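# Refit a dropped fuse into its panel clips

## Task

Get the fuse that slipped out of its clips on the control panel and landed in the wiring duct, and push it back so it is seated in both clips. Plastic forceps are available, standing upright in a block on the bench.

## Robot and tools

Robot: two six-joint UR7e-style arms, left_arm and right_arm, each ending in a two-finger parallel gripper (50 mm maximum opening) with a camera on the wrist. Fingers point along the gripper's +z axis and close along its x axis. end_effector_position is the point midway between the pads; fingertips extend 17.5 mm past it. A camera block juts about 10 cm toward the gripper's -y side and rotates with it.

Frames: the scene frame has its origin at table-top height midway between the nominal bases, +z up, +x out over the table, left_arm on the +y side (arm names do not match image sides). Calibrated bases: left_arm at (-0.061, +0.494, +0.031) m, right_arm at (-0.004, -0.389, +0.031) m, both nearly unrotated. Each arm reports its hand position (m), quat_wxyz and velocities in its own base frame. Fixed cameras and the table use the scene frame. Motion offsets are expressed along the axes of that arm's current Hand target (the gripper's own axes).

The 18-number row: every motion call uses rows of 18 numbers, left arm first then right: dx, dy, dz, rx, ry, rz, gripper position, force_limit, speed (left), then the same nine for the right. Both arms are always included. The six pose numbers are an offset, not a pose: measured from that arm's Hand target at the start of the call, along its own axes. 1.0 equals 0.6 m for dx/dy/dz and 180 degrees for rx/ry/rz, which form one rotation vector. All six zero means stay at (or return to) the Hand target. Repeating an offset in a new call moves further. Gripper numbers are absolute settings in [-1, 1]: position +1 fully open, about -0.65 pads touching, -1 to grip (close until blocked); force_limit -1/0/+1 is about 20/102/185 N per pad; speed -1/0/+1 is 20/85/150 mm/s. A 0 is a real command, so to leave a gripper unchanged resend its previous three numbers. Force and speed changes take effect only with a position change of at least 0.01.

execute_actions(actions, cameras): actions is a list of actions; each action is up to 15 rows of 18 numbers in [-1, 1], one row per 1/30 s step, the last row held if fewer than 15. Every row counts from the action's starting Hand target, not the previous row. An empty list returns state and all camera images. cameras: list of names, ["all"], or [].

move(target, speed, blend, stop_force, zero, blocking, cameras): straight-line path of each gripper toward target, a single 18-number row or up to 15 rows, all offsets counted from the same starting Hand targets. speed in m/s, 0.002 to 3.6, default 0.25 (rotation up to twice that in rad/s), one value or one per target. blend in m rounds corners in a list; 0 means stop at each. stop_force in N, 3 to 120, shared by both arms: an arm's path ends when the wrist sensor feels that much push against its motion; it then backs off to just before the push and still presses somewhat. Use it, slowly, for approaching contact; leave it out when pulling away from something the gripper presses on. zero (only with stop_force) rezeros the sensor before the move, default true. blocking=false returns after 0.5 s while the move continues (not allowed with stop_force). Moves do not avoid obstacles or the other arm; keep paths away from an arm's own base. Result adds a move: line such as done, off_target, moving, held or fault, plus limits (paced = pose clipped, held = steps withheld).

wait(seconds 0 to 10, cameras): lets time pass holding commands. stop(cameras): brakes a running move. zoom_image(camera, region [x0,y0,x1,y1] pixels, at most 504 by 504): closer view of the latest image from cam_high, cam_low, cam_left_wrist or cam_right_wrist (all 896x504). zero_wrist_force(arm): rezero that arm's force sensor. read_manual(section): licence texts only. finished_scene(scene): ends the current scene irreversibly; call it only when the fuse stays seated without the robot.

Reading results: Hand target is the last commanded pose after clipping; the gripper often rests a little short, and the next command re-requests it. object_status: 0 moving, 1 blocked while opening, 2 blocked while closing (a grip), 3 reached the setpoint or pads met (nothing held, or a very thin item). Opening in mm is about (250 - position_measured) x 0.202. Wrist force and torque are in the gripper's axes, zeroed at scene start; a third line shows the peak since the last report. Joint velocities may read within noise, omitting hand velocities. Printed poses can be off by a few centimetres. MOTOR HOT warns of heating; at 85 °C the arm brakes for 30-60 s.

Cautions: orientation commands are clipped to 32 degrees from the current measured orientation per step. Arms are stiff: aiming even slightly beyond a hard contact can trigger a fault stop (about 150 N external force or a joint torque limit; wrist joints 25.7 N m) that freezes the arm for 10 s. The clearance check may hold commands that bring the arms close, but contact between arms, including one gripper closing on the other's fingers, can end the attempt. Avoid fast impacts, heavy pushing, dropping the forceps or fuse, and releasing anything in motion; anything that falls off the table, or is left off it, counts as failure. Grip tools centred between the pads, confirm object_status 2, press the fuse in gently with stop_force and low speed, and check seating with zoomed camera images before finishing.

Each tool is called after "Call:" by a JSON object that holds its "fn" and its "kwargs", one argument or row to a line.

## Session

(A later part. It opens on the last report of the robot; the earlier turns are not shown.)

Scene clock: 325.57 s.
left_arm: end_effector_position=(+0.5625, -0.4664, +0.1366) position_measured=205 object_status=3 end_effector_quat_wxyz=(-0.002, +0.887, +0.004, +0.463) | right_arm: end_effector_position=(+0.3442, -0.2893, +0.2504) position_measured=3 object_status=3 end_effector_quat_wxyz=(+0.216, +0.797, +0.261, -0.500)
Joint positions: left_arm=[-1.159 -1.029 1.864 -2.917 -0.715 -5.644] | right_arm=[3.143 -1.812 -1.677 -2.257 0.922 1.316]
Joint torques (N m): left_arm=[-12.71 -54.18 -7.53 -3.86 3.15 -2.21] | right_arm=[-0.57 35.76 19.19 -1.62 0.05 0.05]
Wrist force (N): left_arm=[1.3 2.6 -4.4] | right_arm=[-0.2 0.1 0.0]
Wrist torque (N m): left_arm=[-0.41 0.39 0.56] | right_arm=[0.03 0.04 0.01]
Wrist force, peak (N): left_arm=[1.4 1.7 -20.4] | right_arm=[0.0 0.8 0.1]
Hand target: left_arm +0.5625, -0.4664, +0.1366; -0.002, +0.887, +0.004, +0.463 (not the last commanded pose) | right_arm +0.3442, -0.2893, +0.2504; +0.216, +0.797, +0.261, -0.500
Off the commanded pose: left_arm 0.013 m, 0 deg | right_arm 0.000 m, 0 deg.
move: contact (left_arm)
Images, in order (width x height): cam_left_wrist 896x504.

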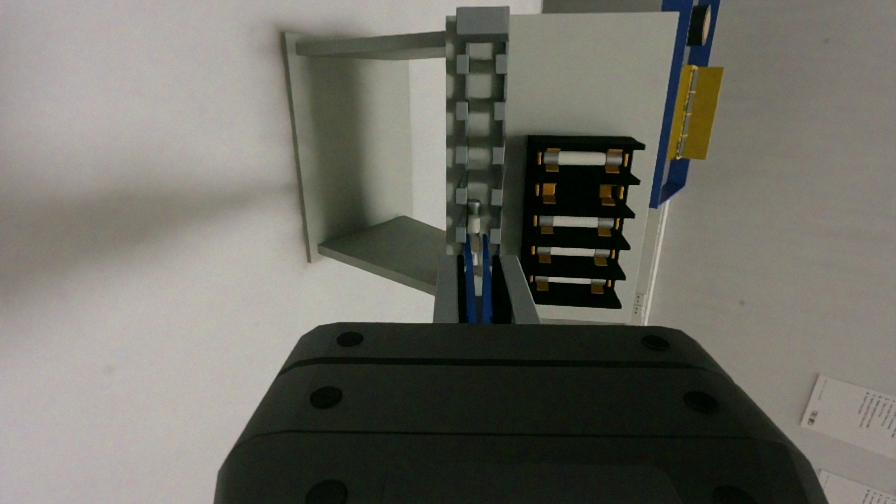

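Call:
{"fn": "move", "kwargs": {
  "target": [0.001,0,0.02,0,0,0,-0.348,-1,-1,0,0,0,0,0,0,1,1,1],
  "speed": 0.005,
  "stop_force": 35,
  "cameras": ["cam_left_wrist"]
}}

Call:
{"fn": "zoom_image", "kwargs": {
  "camera": "cam_left_wrist",
  "region": [420, 170, 520, 280]
}}

Scene clock: 351.60 s.
left_arm: end_effector_position=(+0.5632, -0.4666, +0.1363) position_measured=205 object_status=3 end_effector_quat_wxyz=(-0.002, +0.886, +0.004, +0.463) | right_arm: end_effector_position=(+0.3442, -0.2893, +0.2504) position_measured=3 object_status=3 end_effector_quat_wxyz=(+0.216, +0.797, +0.261, -0.500)
Joint positions: left_arm=[-1.158 -1.027 1.862 -2.919 -0.716 -5.642] | right_arm=[3.143 -1.812 -1.677 -2.257 0.922 1.316]
Joint torques (N m): left_arm=[1.23 -40.99 -4.05 0.38 3.16 -2.19] | right_arm=[-0.51 34.89 19.52 -1.57 0.16 -0.11]
Wrist force (N): left_arm=[1.0 1.2 -39.9] | right_arm=[-0.2 0.3 0.4]
Wrist torque (N m): left_arm=[-0.46 0.25 0.49] | right_arm=[0.06 0.04 0.00]
Wrist force, peak (N): left_arm=[0.8 0.6 -48.2] | right_arm=[0.1 0.4 0.5]
Hand target: left_arm +0.5632, -0.4667, +0.1363; -0.002, +0.886, +0.004, +0.463 (not the last commanded pose) | right_arm +0.3442, -0.2893, +0.2504; +0.216, +0.797, +0.261, -0.500
Off the commanded pose: left_arm 0.011 m, 0 deg | right_arm 0.000 m, 0 deg.
move: contact (left_arm)
Images, in order (width x height): cam_left_wrist 896x504.

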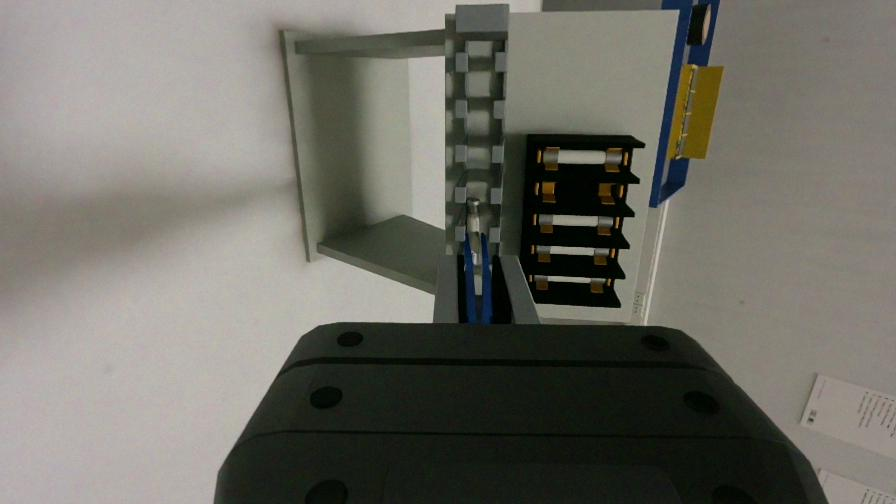

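Scaled by 4.582 from the camera's 896x504 image, which has a finer 1280x720 frame.

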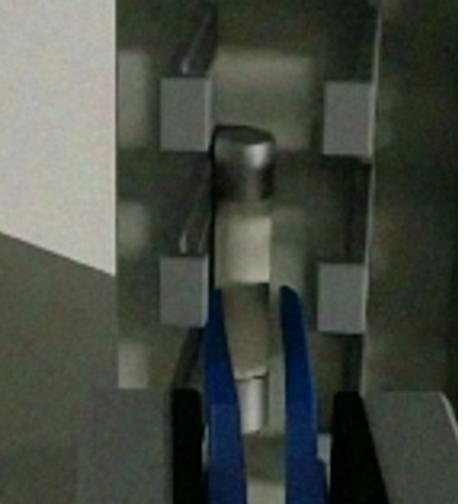

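Call:
{"fn": "move", "kwargs": {
  "target": [
    [0,0,-0.008,0,0,0,-0.348,-1,-1,0,0,0,0,0,0,1,1,1],
    [-0.0055,0,-0.008,0,0.0153,0,-0.348,-1,-1,0,0,0,0,0,0,1,1,1]
  ],
  "speed": 0.03
}}

Call:
{"fn": "move", "kwargs": {
  "target": [0,0,0.03,0,0,0,-0.348,-1,-1,0,0,0,0,0,0,1,1,1],
  "speed": 0.01,
  "stop_force": 8,
  "cameras": ["cam_left_wrist"]
}}

Call:
{"fn": "zoom_image", "kwargs": {
  "camera": "cam_left_wrist",
  "region": [420, 170, 520, 280]
}}

Call:
{"fn": "move", "kwargs": {
  "target": [
    [0,0,-0.004,0,0,0,-0.348,-1,-1,0,0,0,0,0,0,1,1,1],
    [0.0013,0,-0.004,0,0,0,-0.348,-1,-1,0,0,0,0,0,0,1,1,1]
  ],
  "speed": 0.03
}}

Call:
{"fn": "move", "kwargs": {
  "target": [0,0,0.03,0,0,0,-0.348,-1,-1,0,0,0,0,0,0,1,1,1],
  "speed": 0.01,
  "stop_force": 8,
  "cameras": ["cam_left_wrist"]
}}

Call:
{"fn": "zoom_image", "kwargs": {
  "camera": "cam_left_wrist",
  "region": [420, 170, 520, 280]
}}

Scene clock: 364.90 s.
left_arm: end_effector_position=(+0.5572, -0.4667, +0.1361) position_measured=205 object_status=3 end_effector_quat_wxyz=(-0.002, +0.875, +0.004, +0.484) | right_arm: end_effector_position=(+0.3442, -0.2893, +0.2504) position_measured=3 object_status=3 end_effector_quat_wxyz=(+0.216, +0.797, +0.261, -0.500)
Joint positions: left_arm=[-1.179 -1.014 1.887 -2.98 -0.667 -5.635] | right_arm=[3.143 -1.812 -1.677 -2.257 0.922 1.316]
Joint torques (N m): left_arm=[2.89 -55.26 -23.43 -1.96 0.12 -0.03] | right_arm=[-0.27 35.88 19.16 -1.65 0 0.06]
Wrist force (N): left_arm=[1.4 2.2 -0.1] | right_arm=[0.1 0.2 0.2]
Wrist torque (N m): left_arm=[-0.51 0.35 0.51] | right_arm=[0.03 -0.01 0.01]
Wrist force, peak (N): left_arm=[1.0 1.2 -39.8] | right_arm=[-0.4 0.3 0.5]
Hand target: left_arm +0.5573, -0.4667, +0.1363; -0.002, +0.875, +0.004, +0.484 | right_arm +0.3442, -0.2893, +0.2504; +0.216, +0.797, +0.261, -0.500
Off the commanded pose: left_arm 0.000 m, 0 deg | right_arm 0.000 m, 0 deg.
move: done

Scene clock: 366.47 s.
left_arm: end_effector_position=(+0.5609, -0.4667, +0.1341) position_measured=205 object_status=3 end_effector_quat_wxyz=(-0.002, +0.875, +0.004, +0.484) | right_arm: end_effector_position=(+0.3442, -0.2893, +0.2504) position_measured=3 object_status=3 end_effector_quat_wxyz=(+0.216, +0.797, +0.261, -0.500)
Joint positions: left_arm=[-1.173 -1.006 1.881 -2.989 -0.67 -5.627] | right_arm=[3.143 -1.812 -1.677 -2.257 0.922 1.316]
Joint torques (N m): left_arm=[-12.38 -52.58 -7.89 -3.47 3.08 -2.11] | right_arm=[-1.09 35.25 19.97 -1.56 0.07 0.07]
Wrist force (N): left_arm=[2.1 2.4 -7.2] | right_arm=[-0.1 0.1 0.2]
Wrist torque (N m): left_arm=[-0.49 0.36 0.58] | right_arm=[0.03 0.01 0.00]
Wrist force, peak (N): left_arm=[1.7 1.8 -23.4] | right_arm=[-0.5 0.4 0.3]
Hand target: left_arm +0.5609, -0.4667, +0.1341; -0.002, +0.875, +0.004, +0.484 (not the last commanded pose) | right_arm +0.3442, -0.2893, +0.2504; +0.216, +0.797, +0.261, -0.500
Off the commanded pose: left_arm 0.014 m, 0 deg | right_arm 0.000 m, 0 deg.
move: contact (left_arm)
Images, in order (width x height): cam_left_wrist 896x504.

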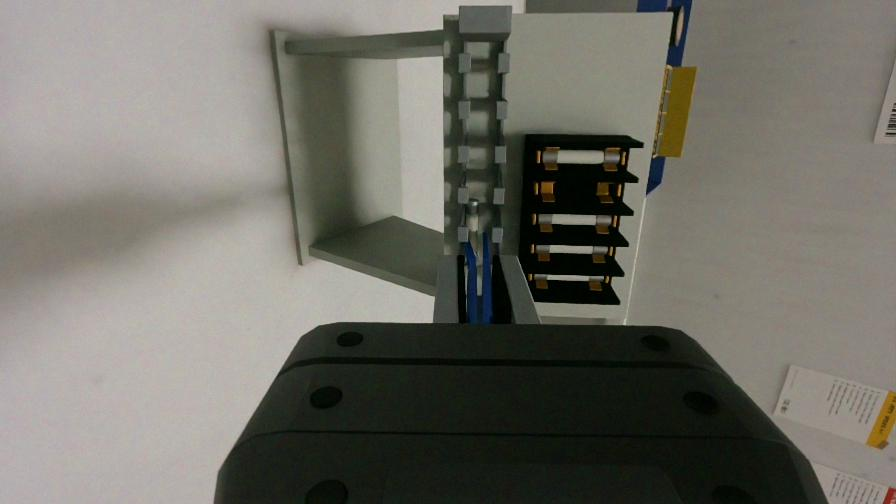

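Scaled by 4.582 from the camera's 896x504 image, which has a finer 1280x720 frame.

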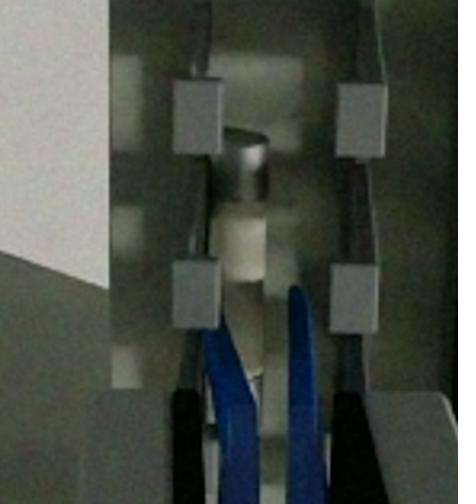

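Scene clock: 367.27 s.
left_arm: end_effector_position=(+0.5592, -0.4668, +0.1361) position_measured=205 object_status=3 end_effector_quat_wxyz=(-0.002, +0.875, +0.004, +0.484) | right_arm: end_effector_position=(+0.3442, -0.2893, +0.2504) position_measured=3 object_status=3 end_effector_quat_wxyz=(+0.216, +0.797, +0.261, -0.500)
Joint positions: left_arm=[-1.176 -1.012 1.883 -2.983 -0.668 -5.631] | right_arm=[3.143 -1.812 -1.677 -2.257 0.922 1.316]
Joint torques (N m): left_arm=[14.08 -51.07 -25.09 -2.69 -0.06 2.84] | right_arm=[-1.01 35.15 19.5 -1.64 0.06 0.01]
Wrist force (N): left_arm=[1.4 2.2 0.3] | right_arm=[0.0 0.2 0.2]
Wrist torque (N m): left_arm=[-0.49 0.31 0.57] | right_arm=[0.03 0.00 0.01]
Wrist force, peak (N): left_arm=[1.8 2.4 -7.1] | right_arm=[-0.4 0.4 0.4]
Hand target: left_arm +0.5593, -0.4667, +0.1361; -0.002, +0.875, +0.004, +0.484 | right_arm +0.3442, -0.2893, +0.2504; +0.216, +0.797, +0.261, -0.500
Off the commanded pose: left_arm 0.000 m, 0 deg | right_arm 0.000 m, 0 deg.
move: done

Scene clock: 368.57 s.
left_arm: end_effector_position=(+0.5606, -0.4667, +0.1353) position_measured=205 object_status=3 end_effector_quat_wxyz=(-0.002, +0.875, +0.004, +0.484) | right_arm: end_effector_position=(+0.3442, -0.2893, +0.2504) position_measured=3 object_status=3 end_effector_quat_wxyz=(+0.216, +0.797, +0.261, -0.500)
Joint positions: left_arm=[-1.174 -1.008 1.881 -2.986 -0.67 -5.628] | right_arm=[3.143 -1.812 -1.677 -2.257 0.922 1.316]
Joint torques (N m): left_arm=[-13.33 -54.09 -7.43 -3.9 3.11 -2.37] | right_arm=[0.12 35.36 19.45 -1.72 0.06 0.16]
Wrist force (N): left_arm=[1.2 2.3 -5.8] | right_arm=[0.0 -0.1 0.1]
Wrist torque (N m): left_arm=[-0.47 0.33 0.61] | right_arm=[-0.01 0.00 0.01]
Wrist force, peak (N): left_arm=[0.2 1.6 -24.4] | right_arm=[-0.3 0.2 0.5]
Hand target: left_arm +0.5606, -0.4667, +0.1353; -0.002, +0.875, +0.004, +0.484 (not the last commanded pose) | right_arm +0.3442, -0.2893, +0.2504; +0.216, +0.797, +0.261, -0.500
Off the commanded pose: left_arm 0.017 m, 0 deg | right_arm 0.000 m, 0 deg.
move: contact (left_arm)
Images, in order (width x height): cam_left_wrist 896x504.

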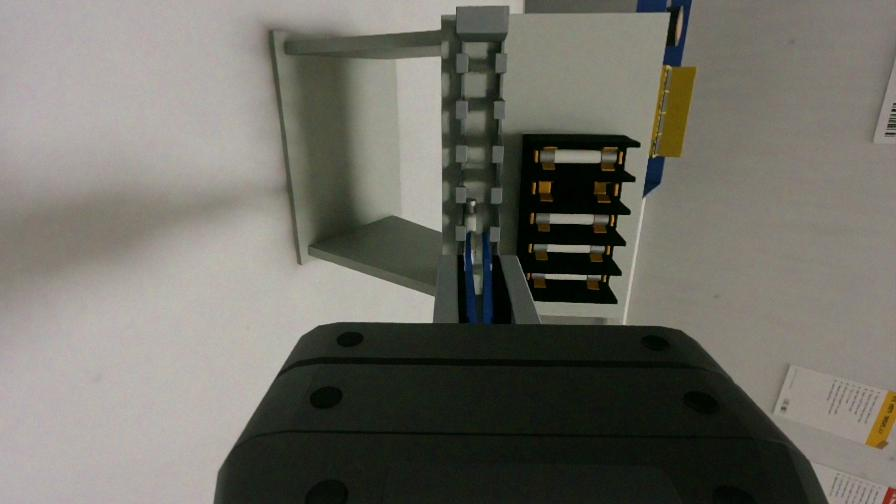

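Scaled by 4.582 from the camera's 896x504 image, which has a finer 1280x720 frame.

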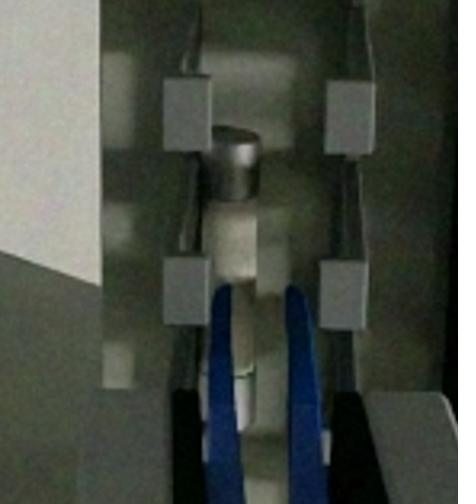

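Call:
{"fn": "move", "kwargs": {
  "target": [
    [0,0,-0.0035,0,0,0,-0.348,-1,-1,0,0,0,0,0,0,1,1,1],
    [-0.0035,0,-0.0035,0,0,0,-0.348,-1,-1,0,0,0,0,0,0,1,1,1]
  ],
  "speed": 0.03
}}

Call:
{"fn": "move", "kwargs": {
  "target": [0,0,0.02,0,0,0,-0.348,-1,-1,0,0,0,0,0,0,1,1,1],
  "speed": 0.006,
  "stop_force": 4,
  "cameras": ["cam_left_wrist"]
}}

Call:
{"fn": "zoom_image", "kwargs": {
  "camera": "cam_left_wrist",
  "region": [420, 170, 520, 280]
}}

Call:
{"fn": "move", "kwargs": {
  "target": [
    [0,0,-0.0005,0,0,0,-0.348,-1,-1,0,0,0,0,0,0,1,1,1],
    [0.006,0,-0.0003,0,0,0,-0.348,-1,-1,0,0,0,0,0,0,1,1,1],
    [0.007,0,0.0035,0,0,0,-0.348,-1,-1,0,0,0,0,0,0,1,1,1],
    [0.007,0,0.0065,0,0,0,-0.348,-1,-1,0,0,0,0,0,0,1,1,1]
  ],
  "speed": 0.01,
  "stop_force": 15,
  "cameras": ["cam_left_wrist"]
}}

Call:
{"fn": "zoom_image", "kwargs": {
  "camera": "cam_left_wrist",
  "region": [420, 170, 520, 280]
}}

Scene clock: 382.30 s.
left_arm: end_effector_position=(+0.5576, -0.4668, +0.1346) position_measured=205 object_status=3 end_effector_quat_wxyz=(-0.002, +0.875, +0.004, +0.484) | right_arm: end_effector_position=(+0.3442, -0.2893, +0.2504) position_measured=3 object_status=3 end_effector_quat_wxyz=(+0.216, +0.797, +0.261, -0.500)
Joint positions: left_arm=[-1.179 -1.011 1.887 -2.984 -0.667 -5.635] | right_arm=[3.143 -1.812 -1.677 -2.257 0.922 1.316]
Joint torques (N m): left_arm=[1.44 -43.59 -25.31 -2.46 2.11 1.17] | right_arm=[-0.31 35.31 19.54 -1.64 0.03 0.02]
Wrist force (N): left_arm=[1.3 2.2 0.0] | right_arm=[-0.1 0.2 0.1]
Wrist torque (N m): left_arm=[-0.50 0.40 0.73] | right_arm=[0.03 0.03 0.01]
Wrist force, peak (N): left_arm=[1.2 2.2 -6.0] | right_arm=[-0.5 0.4 0.5]
Hand target: left_arm +0.5577, -0.4668, +0.1347; -0.002, +0.875, +0.004, +0.484 | right_arm +0.3442, -0.2893, +0.2504; +0.216, +0.797, +0.261, -0.500
Off the commanded pose: left_arm 0.000 m, 0 deg | right_arm 0.000 m, 0 deg.
move: done

Scene clock: 384.77 s.
left_arm: end_effector_position=(+0.5643, -0.4667, +0.1305) position_measured=205 object_status=3 end_effector_quat_wxyz=(-0.002, +0.875, +0.004, +0.484) | right_arm: end_effector_position=(+0.3442, -0.2893, +0.2504) position_measured=3 object_status=3 end_effector_quat_wxyz=(+0.216, +0.797, +0.261, -0.500)
Joint positions: left_arm=[-1.168 -0.994 1.875 -3.001 -0.673 -5.619] | right_arm=[3.143 -1.812 -1.677 -2.257 0.922 1.316]
Joint torques (N m): left_arm=[-13.74 -54.53 -7.22 -1.95 3.34 -2.11] | right_arm=[-0.44 35.08 18.75 -1.71 0.14 -0.1]
Wrist force (N): left_arm=[1.5 2.7 -3.8] | right_arm=[0.1 0.1 0.6]
Wrist torque (N m): left_arm=[-0.52 0.36 0.53] | right_arm=[0.02 -0.01 0.01]
Wrist force, peak (N): left_arm=[1.0 1.6 -12.4] | right_arm=[-0.5 0.1 0.4]
Hand target: left_arm +0.5643, -0.4667, +0.1305; -0.002, +0.875, +0.004, +0.484 (not the last commanded pose) | right_arm +0.3442, -0.2893, +0.2504; +0.216, +0.797, +0.261, -0.500
Off the commanded pose: left_arm 0.004 m, 0 deg | right_arm 0.000 m, 0 deg.
move: contact (left_arm)
Images, in order (width x height): cam_left_wrist 896x504.

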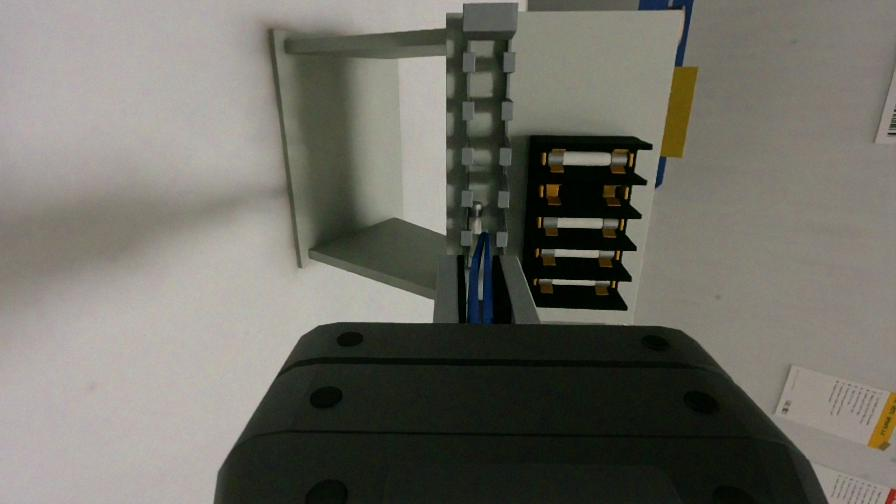

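Scaled by 4.582 from the camera's 896x504 image, which has a finer 1280x720 frame.

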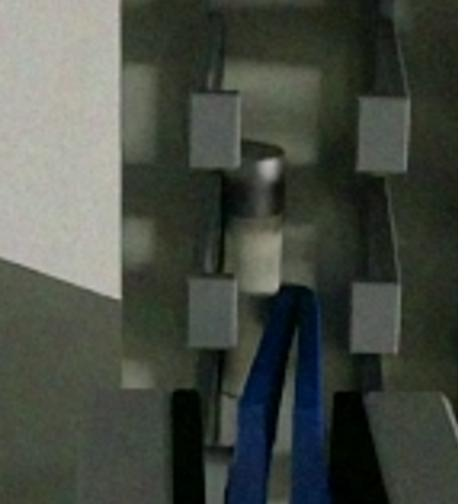

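Scene clock: 386.30 s.
left_arm: end_effector_position=(+0.5664, -0.4667, +0.1338) position_measured=205 object_status=3 end_effector_quat_wxyz=(-0.002, +0.875, +0.004, +0.484) | right_arm: end_effector_position=(+0.3442, -0.2893, +0.2504) position_measured=3 object_status=3 end_effector_quat_wxyz=(+0.216, +0.797, +0.261, -0.500)
Joint positions: left_arm=[-1.164 -0.997 1.87 -2.996 -0.675 -5.615] | right_arm=[3.143 -1.812 -1.677 -2.257 0.922 1.316]
Joint torques (N m): left_arm=[-6.28 -44.92 -7.73 -2.73 3.62 -2.21] | right_arm=[-0.33 35.4 19.02 -1.59 -0.06 0.03]
Wrist force (N): left_arm=[-0.6 2.3 -18.7] | right_arm=[-0.1 0.2 0.2]
Wrist torque (N m): left_arm=[-0.47 0.30 0.60] | right_arm=[0.04 0.02 0.01]
Wrist force, peak (N): left_arm=[-2.3 1.1 -36.0] | right_arm=[-0.5 0.3 0.2]
Hand target: left_arm +0.5664, -0.4667, +0.1338; -0.002, +0.875, +0.004, +0.484 (not the last commanded pose) | right_arm +0.3442, -0.2893, +0.2504; +0.216, +0.797, +0.261, -0.500
Off the commanded pose: left_arm 0.004 m, 0 deg | right_arm 0.000 m, 0 deg.
move: contact (left_arm); path passed 1 of 4 targets
Images, in order (width x height): cam_left_wrist 896x504.

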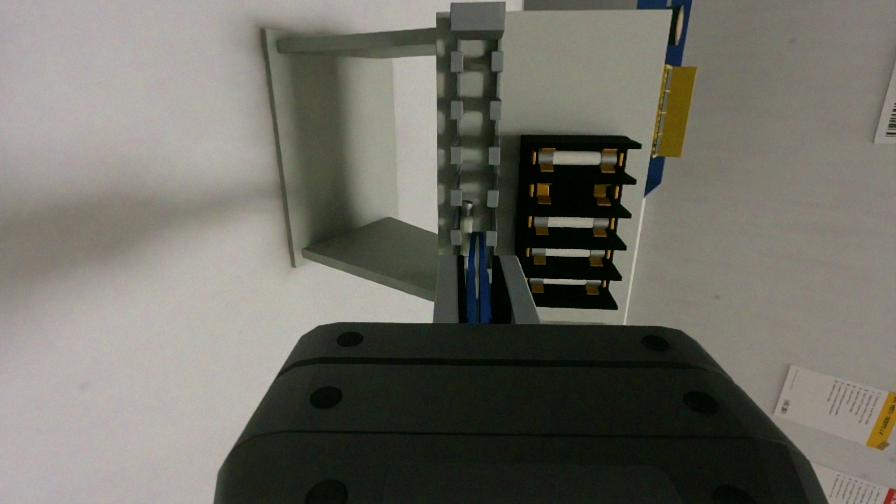

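Scaled by 4.582 from the camera's 896x504 image, which has a finer 1280x720 frame.

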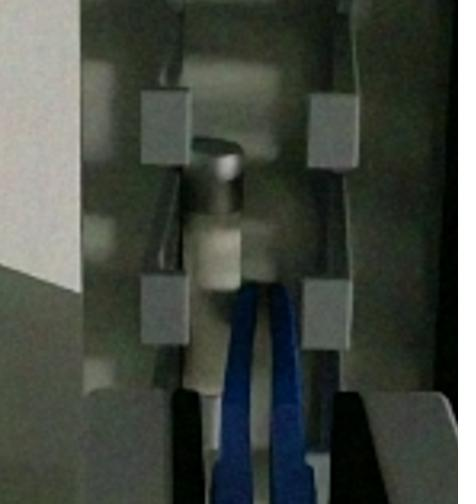

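Call:
{"fn": "move", "kwargs": {
  "target": [
    [0,0,-0.025,0,0,0,-0.348,-1,-1,0,0,0,0,0,0,1,1,1],
    [-0.007,0.0027,-0.025,0,0,0,-0.348,-1,-1,0,0,0,0,0,0,1,1,1]
  ],
  "speed": 0.04
}}

Call:
{"fn": "move", "kwargs": {
  "target": [0,0,0.03,0,0,0,-0.348,-1,-1,0,0,0,0,0,0,1,1,1],
  "speed": 0.008,
  "stop_force": 4,
  "cameras": ["cam_left_wrist"]
}}

Call:
{"fn": "zoom_image", "kwargs": {
  "camera": "cam_left_wrist",
  "region": [420, 170, 520, 280]
}}

Scene clock: 394.93 s.
left_arm: end_effector_position=(+0.5513, -0.4686, +0.1381) position_measured=205 object_status=3 end_effector_quat_wxyz=(-0.002, +0.875, +0.004, +0.484) end_effector_velocity=(+0.001, +0.000, +0.001) end_effector_angular_velocity=(+0.001, +0.001, -0.001) | right_arm: end_effector_position=(+0.3442, -0.2893, +0.2504) position_measured=3 object_status=3 end_effector_quat_wxyz=(+0.216, +0.797, +0.261, -0.500)
Joint positions: left_arm=[-1.19 -1.024 1.894 -2.966 -0.661 -5.651] | right_arm=[3.143 -1.812 -1.677 -2.257 0.922 1.316]
Joint velocities: left_arm=[0.003 -0.001 -0.002 0 -0.002 0.005] | right_arm=[within noise]
Joint torques (N m): left_arm=[11.99 -55.69 -20.51 -2.07 0.31 2.86] | right_arm=[-0.26 34.57 19.37 -1.6 0.05 0.02]
Wrist force (N): left_arm=[1.5 2.3 0.4] | right_arm=[0.0 0.4 0.4]
Wrist torque (N m): left_arm=[-0.45 0.34 0.73] | right_arm=[0.08 0.00 0.01]
Wrist force, peak (N): left_arm=[-1.0 2.1 -19.0] | right_arm=[-0.3 0.4 0.5]
Hand target: left_arm +0.5515, -0.4685, +0.1382; -0.002, +0.875, +0.004, +0.484 | right_arm +0.3442, -0.2893, +0.2504; +0.216, +0.797, +0.261, -0.500
Off the commanded pose: left_arm 0.000 m, 0 deg | right_arm 0.000 m, 0 deg.
move: done

Scene clock: 396.97 s.
left_arm: end_effector_position=(+0.5578, -0.4684, +0.1342) position_measured=205 object_status=3 end_effector_quat_wxyz=(-0.002, +0.875, +0.004, +0.484) | right_arm: end_effector_position=(+0.3442, -0.2893, +0.2504) position_measured=3 object_status=3 end_effector_quat_wxyz=(+0.216, +0.797, +0.261, -0.500)
Joint positions: left_arm=[-1.179 -1.008 1.883 -2.982 -0.667 -5.636] | right_arm=[3.143 -1.812 -1.677 -2.257 0.922 1.316]
Joint torques (N m): left_arm=[-12.88 -54.13 -7.9 -1.71 3.32 -2.23] | right_arm=[-0.56 35.65 19.34 -1.7 0.18 -0.02]
Wrist force (N): left_arm=[0.6 3.0 -4.9] | right_arm=[-0.3 -0.1 0.5]
Wrist torque (N m): left_arm=[-0.50 0.38 0.57] | right_arm=[-0.01 0.06 0.01]
Wrist force, peak (N): left_arm=[-0.5 1.7 -19.7] | right_arm=[-0.2 0.4 0.4]
Hand target: left_arm +0.5578, -0.4684, +0.1342; -0.002, +0.875, +0.004, +0.484 (not the last commanded pose) | right_arm +0.3442, -0.2893, +0.2504; +0.216, +0.797, +0.261, -0.500
Off the commanded pose: left_arm 0.011 m, 0 deg | right_arm 0.000 m, 0 deg.
move: contact (left_arm)
Images, in order (width x height): cam_left_wrist 896x504.

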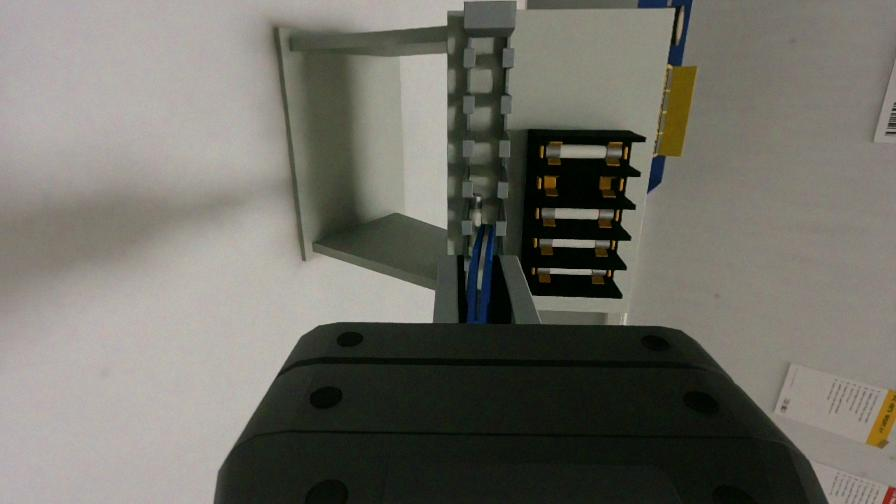

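Scaled by 4.582 from the camera's 896x504 image, which has a finer 1280x720 frame.

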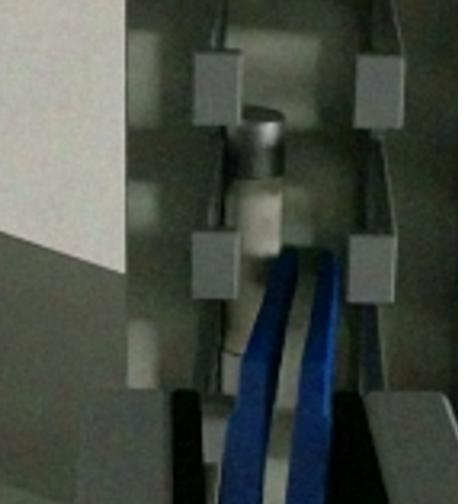

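Call:
{"fn": "move", "kwargs": {
  "target": [
    [0,0,-0.02,0,0,0,-0.352,-1,-1,0,0,0,0,0,0,1,1,1],
    [0.0028,-0.0017,-0.02,0,0,0,-0.352,-1,-1,0,0,0,0,0,0,1,1,1]
  ],
  "speed": 0.04
}}

Call:
{"fn": "move", "kwargs": {
  "target": [0,0,0.04,0,0,0,-0.352,-1,-1,0,0,0,0,0,0,1,1,1],
  "speed": 0.008,
  "stop_force": 4,
  "cameras": ["cam_left_wrist"]
}}

Call:
{"fn": "zoom_image", "kwargs": {
  "camera": "cam_left_wrist",
  "region": [420, 170, 520, 280]
}}

Scene clock: 413.80 s.
left_arm: end_effector_position=(+0.5485, -0.4675, +0.1421) position_measured=205 object_status=3 end_effector_quat_wxyz=(-0.002, +0.875, +0.004, +0.484) | right_arm: end_effector_position=(+0.3442, -0.2893, +0.2504) position_measured=3 object_status=3 end_effector_quat_wxyz=(+0.216, +0.797, +0.261, -0.500)
Joint positions: left_arm=[-1.194 -1.037 1.901 -2.955 -0.659 -5.656] | right_arm=[3.143 -1.812 -1.677 -2.257 0.922 1.316]
Joint torques (N m): left_arm=[-1.41 -35.73 -25.92 -4.68 1.21 -1.9] | right_arm=[0.27 34.58 18.96 -1.65 0.22 0.14]
Wrist force (N): left_arm=[0.8 2.0 0.7] | right_arm=[0.0 0.3 0.3]
Wrist torque (N m): left_arm=[-0.53 0.39 0.53] | right_arm=[0.06 0.01 0.01]
Wrist force, peak (N): left_arm=[1.3 2.7 -5.5] | right_arm=[-0.2 0.5 0.4]
Hand target: left_arm +0.5485, -0.4675, +0.1420; -0.002, +0.875, +0.004, +0.484 | right_arm +0.3442, -0.2893, +0.2504; +0.216, +0.797, +0.261, -0.500
Off the commanded pose: left_arm 0.000 m, 0 deg | right_arm 0.000 m, 0 deg.
move: done

Scene clock: 416.67 s.
left_arm: end_effector_position=(+0.5602, -0.4674, +0.1347) position_measured=205 object_status=3 end_effector_quat_wxyz=(-0.002, +0.875, +0.004, +0.484) | right_arm: end_effector_position=(+0.3442, -0.2893, +0.2504) position_measured=3 object_status=3 end_effector_quat_wxyz=(+0.216, +0.797, +0.261, -0.500)
Joint positions: left_arm=[-1.175 -1.007 1.88 -2.986 -0.669 -5.629] | right_arm=[3.143 -1.812 -1.677 -2.257 0.922 1.316]
Joint torques (N m): left_arm=[-13.29 -54.3 -7.03 -2.37 2.84 -2.07] | right_arm=[-0.86 35.44 18.18 -1.72 0.25 -0.19]
Wrist force (N): left_arm=[1.4 2.3 -4.3] | right_arm=[-0.1 -0.1 0.5]
Wrist torque (N m): left_arm=[-0.45 0.39 0.57] | right_arm=[-0.02 0.03 0.01]
Wrist force, peak (N): left_arm=[0.5 2.0 -11.3] | right_arm=[-0.3 0.6 0.3]
Hand target: left_arm +0.5602, -0.4674, +0.1347; -0.002, +0.875, +0.004, +0.484 (not the last commanded pose) | right_arm +0.3442, -0.2893, +0.2504; +0.216, +0.797, +0.261, -0.500
Off the commanded pose: left_arm 0.010 m, 0 deg | right_arm 0.000 m, 0 deg.
move: contact (left_arm)
Images, in order (width x height): cam_left_wrist 896x504.

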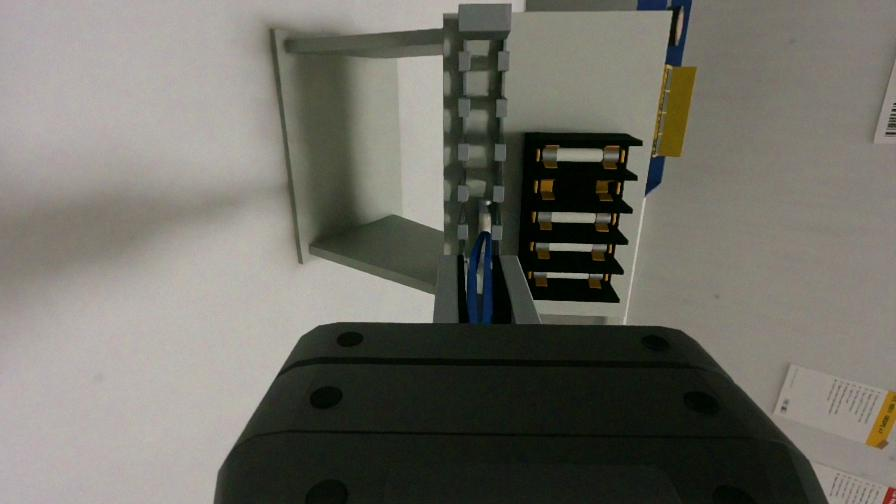

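Scaled by 4.582 from the camera's 896x504 image, which has a finer 1280x720 frame.

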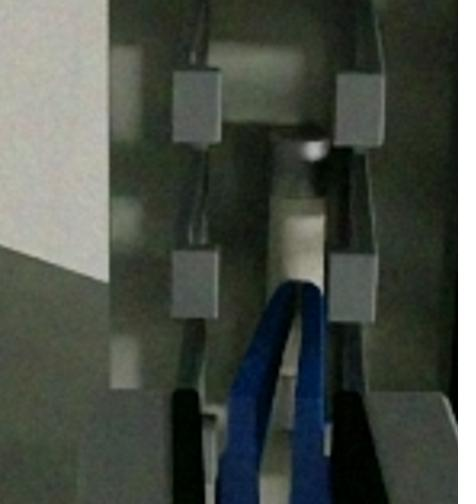

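Call:
{"fn": "move", "kwargs": {
  "target": [
    [0,0,-0.02,0,0,0,-0.352,-1,-1,0,0,0,0,0,0,1,1,1]
  ],
  "speed": 0.04,
  "cameras": ["cam_left_wrist"]
}}

Call:
{"fn": "zoom_image", "kwargs": {
  "camera": "cam_left_wrist",
  "region": [430, 180, 510, 260]
}}

Scene clock: 421.57 s.
left_arm: end_effector_position=(+0.5499, -0.4675, +0.1411) position_measured=205 object_status=3 end_effector_quat_wxyz=(-0.002, +0.875, +0.004, +0.484) end_effector_velocity=(+0.001, +0.000, -0.001) end_effector_angular_velocity=(+0.001, +0.000, -0.001) | right_arm: end_effector_position=(+0.3442, -0.2893, +0.2504) position_measured=3 object_status=3 end_effector_quat_wxyz=(+0.216, +0.797, +0.261, -0.500)
Joint positions: left_arm=[-1.192 -1.033 1.898 -2.959 -0.66 -5.653] | right_arm=[3.143 -1.812 -1.677 -2.257 0.922 1.316]
Joint velocities: left_arm=[0.002 0.004 -0.001 -0.006 -0.001 0.005] | right_arm=[within noise]
Joint torques (N m): left_arm=[11.63 -33.62 -24.4 -4.78 0.66 2.53] | right_arm=[-0.25 34.96 18.26 -1.71 0.04 -0.1]
Wrist force (N): left_arm=[0.8 2.2 0.3] | right_arm=[-0.2 0.1 0.3]
Wrist torque (N m): left_arm=[-0.50 0.40 0.73] | right_arm=[0.02 0.03 0.01]
Wrist force, peak (N): left_arm=[1.5 2.2 -4.8] | right_arm=[0.0 0.7 -0.1]
Hand target: left_arm +0.5500, -0.4675, +0.1410; -0.002, +0.875, +0.004, +0.484 | right_arm +0.3442, -0.2893, +0.2504; +0.216, +0.797, +0.261, -0.500
Off the commanded pose: left_arm 0.000 m, 0 deg | right_arm 0.000 m, 0 deg.
move: done
Images, in order (width x height): cam_left_wrist 896x504.

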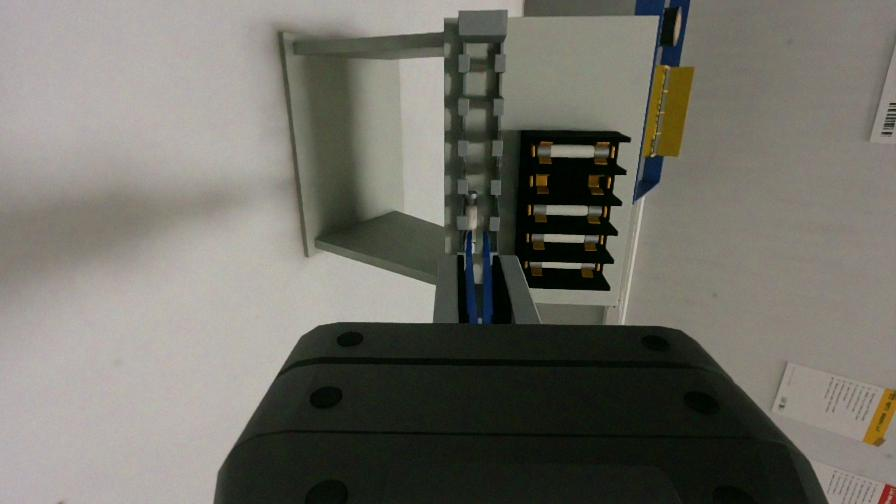

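Scaled by 6.300 from the camera's 896x504 image, which has a finer 1280x720 frame.

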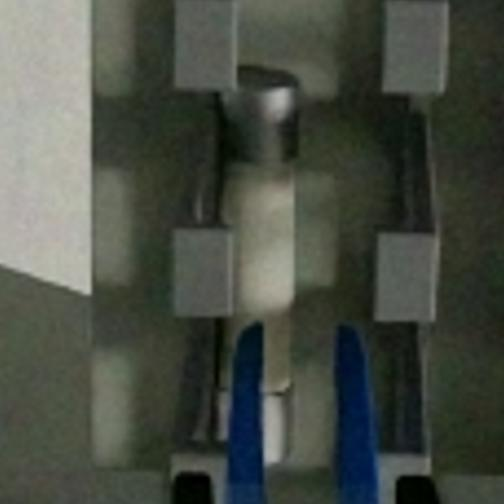

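Call:
{"fn": "move", "kwargs": {
  "target": [
    [0.0138,0.0005,-0.012,0,-0.0306,0,-0.358,-1,-1,0,0,0,0,0,0,1,1,1]
  ],
  "speed": 0.04,
  "cameras": ["cam_left_wrist"]
}}

Call:
{"fn": "zoom_image", "kwargs": {
  "camera": "cam_left_wrist",
  "region": [430, 180, 510, 260]
}}

Call:
{"fn": "move", "kwargs": {
  "target": [0,0,0.05,0,0,0,-0.358,-1,-1,0,0,0,0,0,0,1,1,1],
  "speed": 0.008,
  "stop_force": 4,
  "cameras": ["cam_left_wrist"]
}}

Call:
{"fn": "zoom_image", "kwargs": {
  "camera": "cam_left_wrist",
  "region": [430, 180, 510, 260]
}}

Scene clock: 433.70 s.
left_arm: end_effector_position=(+0.5485, -0.4678, +0.1521) position_measured=206 object_status=3 end_effector_quat_wxyz=(-0.002, +0.897, +0.004, +0.441) | right_arm: end_effector_position=(+0.3442, -0.2893, +0.2504) position_measured=3 object_status=3 end_effector_quat_wxyz=(+0.216, +0.797, +0.261, -0.500)
Joint positions: left_arm=[-1.171 -1.092 1.864 -2.803 -0.749 -5.69] | right_arm=[3.143 -1.812 -1.677 -2.257 0.922 1.316]
Joint torques (N m): left_arm=[-5.35 -33.88 -8.88 -4.77 3.12 1.43] | right_arm=[0.38 35.43 18.57 -1.69 0.31 0.04]
Wrist force (N): left_arm=[1.2 2.5 -0.2] | right_arm=[-0.2 0.2 0.3]
Wrist torque (N m): left_arm=[-0.40 0.30 0.68] | right_arm=[0.03 0.03 0.01]
Wrist force, peak (N): left_arm=[1.2 2.8 0.2] | right_arm=[-0.6 0.3 0.1]
Hand target: left_arm +0.5483, -0.4678, +0.1519; -0.002, +0.897, +0.004, +0.441 | right_arm +0.3442, -0.2893, +0.2504; +0.216, +0.797, +0.261, -0.500
Off the commanded pose: left_arm 0.000 m, 0 deg | right_arm 0.000 m, 0 deg.
move: done
Images, in order (width x height): cam_left_wrist 896x504.

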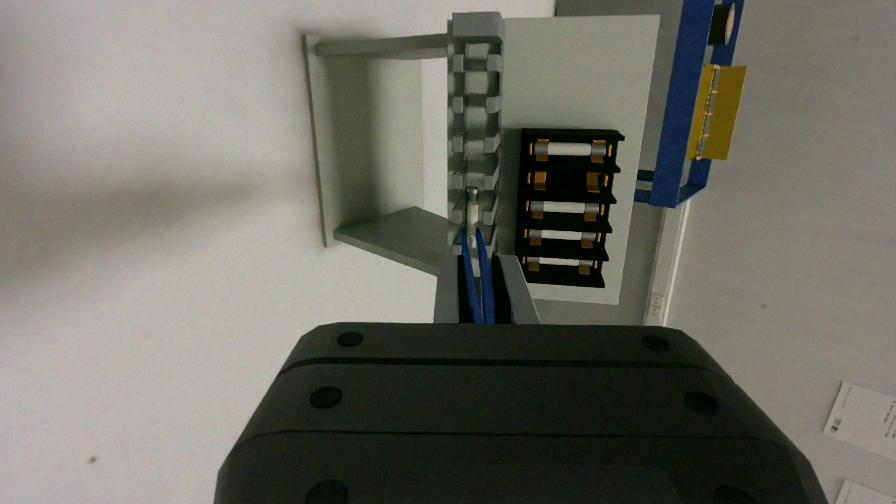

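Scaled by 6.300 from the camera's 896x504 image, which has a finer 1280x720 frame.

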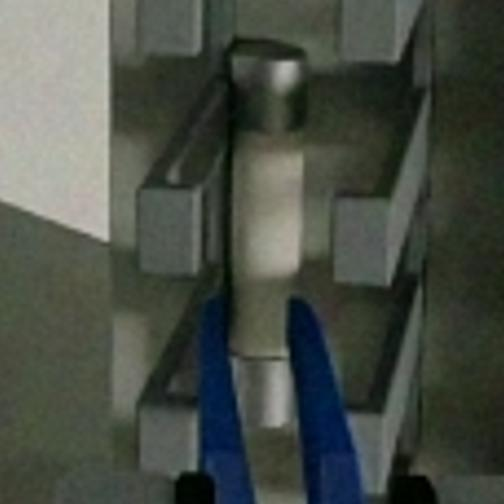

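Scene clock: 437.50 s.
left_arm: end_effector_position=(+0.5651, -0.4677, +0.1390) position_measured=206 object_status=3 end_effector_quat_wxyz=(-0.002, +0.897, +0.004, +0.441) | right_arm: end_effector_position=(+0.3442, -0.2893, +0.2504) position_measured=3 object_status=3 end_effector_quat_wxyz=(+0.216, +0.797, +0.261, -0.500)
Joint positions: left_arm=[-1.144 -1.046 1.839 -2.849 -0.761 -5.655] | right_arm=[3.143 -1.812 -1.677 -2.257 0.922 1.316]
Joint torques (N m): left_arm=[-13.14 -54.75 -9.66 -3.03 3.29 -2.27] | right_arm=[-0.29 34.9 18.75 -1.8 0.17 -0.07]
Wrist force (N): left_arm=[0.2 2.7 -2.7] | right_arm=[0.0 0.2 0.2]
Wrist torque (N m): left_arm=[-0.42 0.34 0.50] | right_arm=[0.03 0.02 0.01]
Wrist force, peak (N): left_arm=[0.0 2.5 -13.8] | right_arm=[-0.6 0.4 0.3]
Hand target: left_arm +0.5651, -0.4677, +0.1390; -0.002, +0.897, +0.004, +0.441 (not the last commanded pose) | right_arm +0.3442, -0.2893, +0.2504; +0.216, +0.797, +0.261, -0.500
Off the commanded pose: left_arm 0.009 m, 0 deg | right_arm 0.000 m, 0 deg.
move: contact (left_arm)
Images, in order (width x height): cam_left_wrist 896x504.

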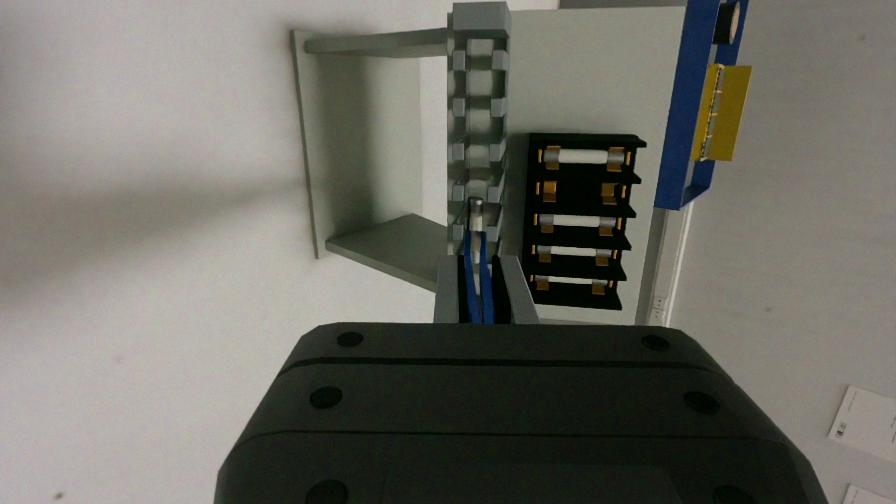

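Scaled by 6.300 from the camera's 896x504 image, which has a finer 1280x720 frame.

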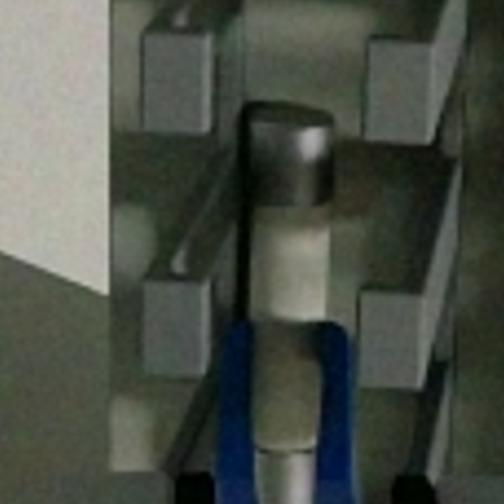

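Call:
{"fn": "move", "kwargs": {
  "target": [
    [0,0,-0.003,0,0,0,-0.358,-1,-1,0,0,0,0,0,0,1,1,1],
    [0,0,-0.003,0,0,0,-0.338,-1,-1,0,0,0,0,0,0,1,1,1]
  ],
  "speed": 0.02
}}

Call:
{"fn": "move", "kwargs": {
  "target": [0,0,0.02,0,0,0,-0.338,-1,-1,0,0,0,0,0,0,1,1,1],
  "speed": 0.006,
  "stop_force": 18,
  "cameras": ["cam_left_wrist"]
}}

Call:
{"fn": "zoom_image", "kwargs": {
  "camera": "cam_left_wrist",
  "region": [430, 180, 510, 260]
}}

Scene clock: 445.87 s.
left_arm: end_effector_position=(+0.5636, -0.4677, +0.1401) position_measured=203 object_status=3 end_effector_quat_wxyz=(-0.002, +0.897, +0.004, +0.441) | right_arm: end_effector_position=(+0.3442, -0.2893, +0.2504) position_measured=3 object_status=3 end_effector_quat_wxyz=(+0.216, +0.797, +0.261, -0.500)
Joint positions: left_arm=[-1.146 -1.05 1.842 -2.845 -0.76 -5.658] | right_arm=[3.143 -1.812 -1.677 -2.257 0.922 1.316]
Joint torques (N m): left_arm=[-3.93 -38.39 -21.36 -4.7 2.15 1.12] | right_arm=[0.36 35.07 18.4 -1.66 0.19 0.03]
Wrist force (N): left_arm=[0.8 2.6 0.1] | right_arm=[0.0 0.2 0.0]
Wrist torque (N m): left_arm=[-0.38 0.32 0.68] | right_arm=[0.04 -0.01 0.01]
Wrist force, peak (N): left_arm=[0.8 2.7 -3.4] | right_arm=[-0.1 0.2 0.8]
Hand target: left_arm +0.5637, -0.4677, +0.1401; -0.002, +0.897, +0.004, +0.441 | right_arm +0.3442, -0.2893, +0.2504; +0.216, +0.797, +0.261, -0.500
Off the commanded pose: left_arm 0.000 m, 0 deg | right_arm 0.000 m, 0 deg.
move: done

Scene clock: 447.33 s.
left_arm: end_effector_position=(+0.5654, -0.4677, +0.1388) position_measured=203 object_status=3 end_effector_quat_wxyz=(-0.002, +0.897, +0.004, +0.441) | right_arm: end_effector_position=(+0.3442, -0.2893, +0.2504) position_measured=3 object_status=3 end_effector_quat_wxyz=(+0.216, +0.797, +0.261, -0.500)
Joint positions: left_arm=[-1.144 -1.045 1.839 -2.85 -0.761 -5.654] | right_arm=[3.143 -1.812 -1.677 -2.257 0.922 1.316]
Joint torques (N m): left_arm=[-8.54 -49.5 -7.85 -1.14 3.47 -2.28] | right_arm=[-0.88 34.82 19.1 -1.61 0.36 0]
Wrist force (N): left_arm=[0.4 2.0 -18.0] | right_arm=[-0.3 0.1 0.2]
Wrist torque (N m): left_arm=[-0.44 0.28 0.46] | right_arm=[0.02 0.05 0.01]
Wrist force, peak (N): left_arm=[0.4 1.1 -26.7] | right_arm=[-0.1 0.6 0.0]
Hand target: left_arm +0.5654, -0.4677, +0.1388; -0.002, +0.897, +0.004, +0.441 (not the last commanded pose) | right_arm +0.3442, -0.2893, +0.2504; +0.216, +0.797, +0.261, -0.500
Off the commanded pose: left_arm 0.010 m, 0 deg | right_arm 0.000 m, 0 deg.
move: contact (left_arm)
Images, in order (width x height): cam_left_wrist 896x504.

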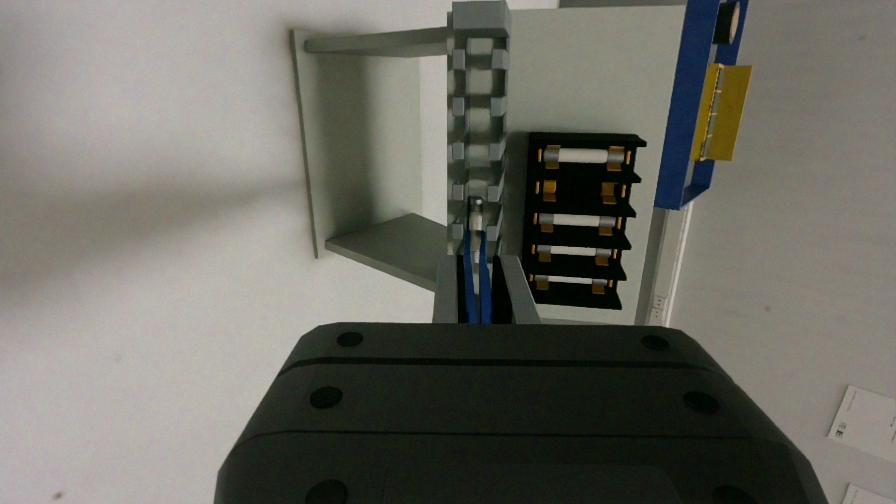

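Scaled by 6.300 from the camera's 896x504 image, which has a finer 1280x720 frame.

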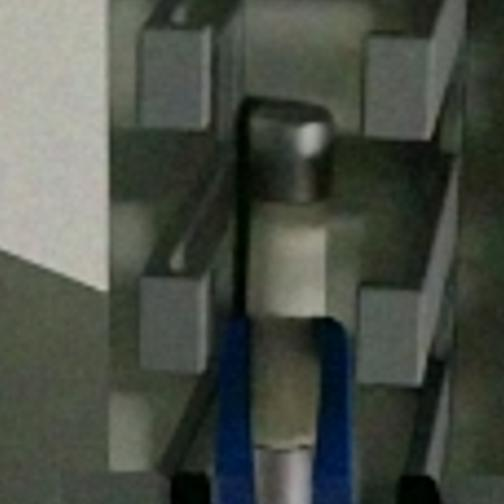

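Call:
{"fn": "move", "kwargs": {
  "target": [
    [0,0,-0.0015,0,0,0,-0.338,-1,-1,0,0,0,0,0,0,1,1,1],
    [0.0028,0,-0.0012,0,0,0,-0.338,-1,-1,0,0,0,0,0,0,1,1,1]
  ],
  "speed": 0.01
}}

Call:
{"fn": "move", "kwargs": {
  "target": [0,0,0.02,0,0,0,-0.338,-1,-1,0,0,0,0,0,0,1,1,1],
  "speed": 0.006,
  "stop_force": 18,
  "cameras": ["cam_left_wrist"]
}}

Call:
{"fn": "zoom_image", "kwargs": {
  "camera": "cam_left_wrist",
  "region": [430, 180, 510, 260]
}}

Scene clock: 456.37 s.
left_arm: end_effector_position=(+0.5658, -0.4678, +0.1406) position_measured=203 object_status=3 end_effector_quat_wxyz=(-0.002, +0.897, +0.004, +0.441) | right_arm: end_effector_position=(+0.3442, -0.2893, +0.2504) position_measured=3 object_status=3 end_effector_quat_wxyz=(+0.216, +0.797, +0.261, -0.500)
Joint positions: left_arm=[-1.143 -1.047 1.837 -2.846 -0.762 -5.653] | right_arm=[3.143 -1.812 -1.677 -2.257 0.922 1.316]
Joint torques (N m): left_arm=[11.27 -53.91 -19.76 -3.33 0.4 1.66] | right_arm=[-0.94 35.31 18.27 -1.59 0.35 -0.03]
Wrist force (N): left_arm=[-0.1 2.6 -0.9] | right_arm=[0.0 0.2 -0.1]
Wrist torque (N m): left_arm=[-0.38 0.33 0.48] | right_arm=[0.04 0.01 0.00]
Wrist force, peak (N): left_arm=[0.5 2.0 -18.2] | right_arm=[-0.1 0.5 0.5]
Hand target: left_arm +0.5658, -0.4677, +0.1406; -0.002, +0.897, +0.004, +0.441 | right_arm +0.3442, -0.2893, +0.2504; +0.216, +0.797, +0.261, -0.500
Off the commanded pose: left_arm 0.000 m, 0 deg | right_arm 0.000 m, 0 deg.
move: done

Scene clock: 457.63 s.
left_arm: end_effector_position=(+0.5665, -0.4678, +0.1402) position_measured=203 object_status=3 end_effector_quat_wxyz=(-0.002, +0.897, +0.004, +0.441) | right_arm: end_effector_position=(+0.3442, -0.2893, +0.2504) position_measured=3 object_status=3 end_effector_quat_wxyz=(+0.216, +0.797, +0.261, -0.500)
Joint positions: left_arm=[-1.142 -1.046 1.836 -2.848 -0.762 -5.652] | right_arm=[3.143 -1.812 -1.677 -2.257 0.922 1.316]
Joint torques (N m): left_arm=[-7.74 -48.02 -7.71 -0.88 3.27 -2] | right_arm=[-0.79 35.24 18.3 -1.65 0.19 0.1]
Wrist force (N): left_arm=[0.1 2.4 -19.4] | right_arm=[0.0 0.3 0.3]
Wrist torque (N m): left_arm=[-0.45 0.29 0.46] | right_arm=[0.05 0.02 0.01]
Wrist force, peak (N): left_arm=[0.9 1.6 -29.5] | right_arm=[-0.4 0.4 0.1]
Hand target: left_arm +0.5664, -0.4678, +0.1403; -0.002, +0.897, +0.004, +0.441 (not the last commanded pose) | right_arm +0.3442, -0.2893, +0.2504; +0.216, +0.797, +0.261, -0.500
Off the commanded pose: left_arm 0.011 m, 0 deg | right_arm 0.000 m, 0 deg.
move: contact (left_arm)
Images, in order (width x height): cam_left_wrist 896x504.

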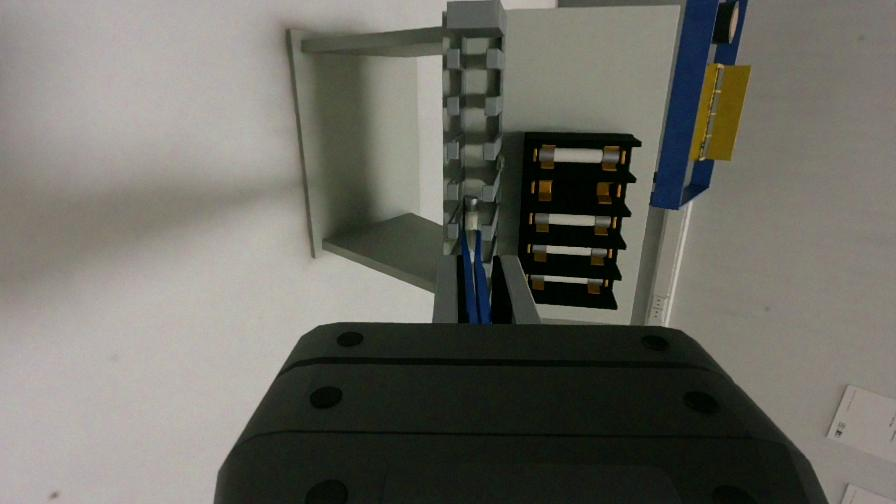

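Scaled by 6.300 from the camera's 896x504 image, which has a finer 1280x720 frame.

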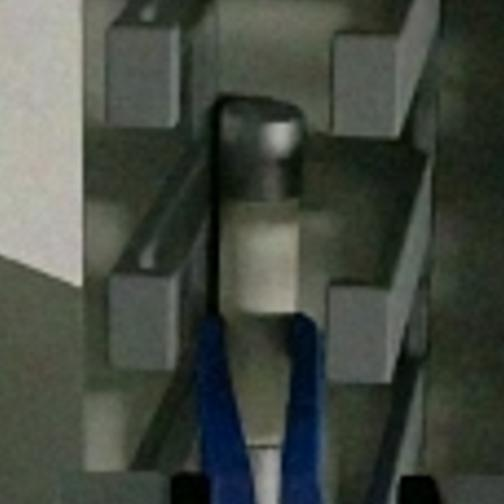

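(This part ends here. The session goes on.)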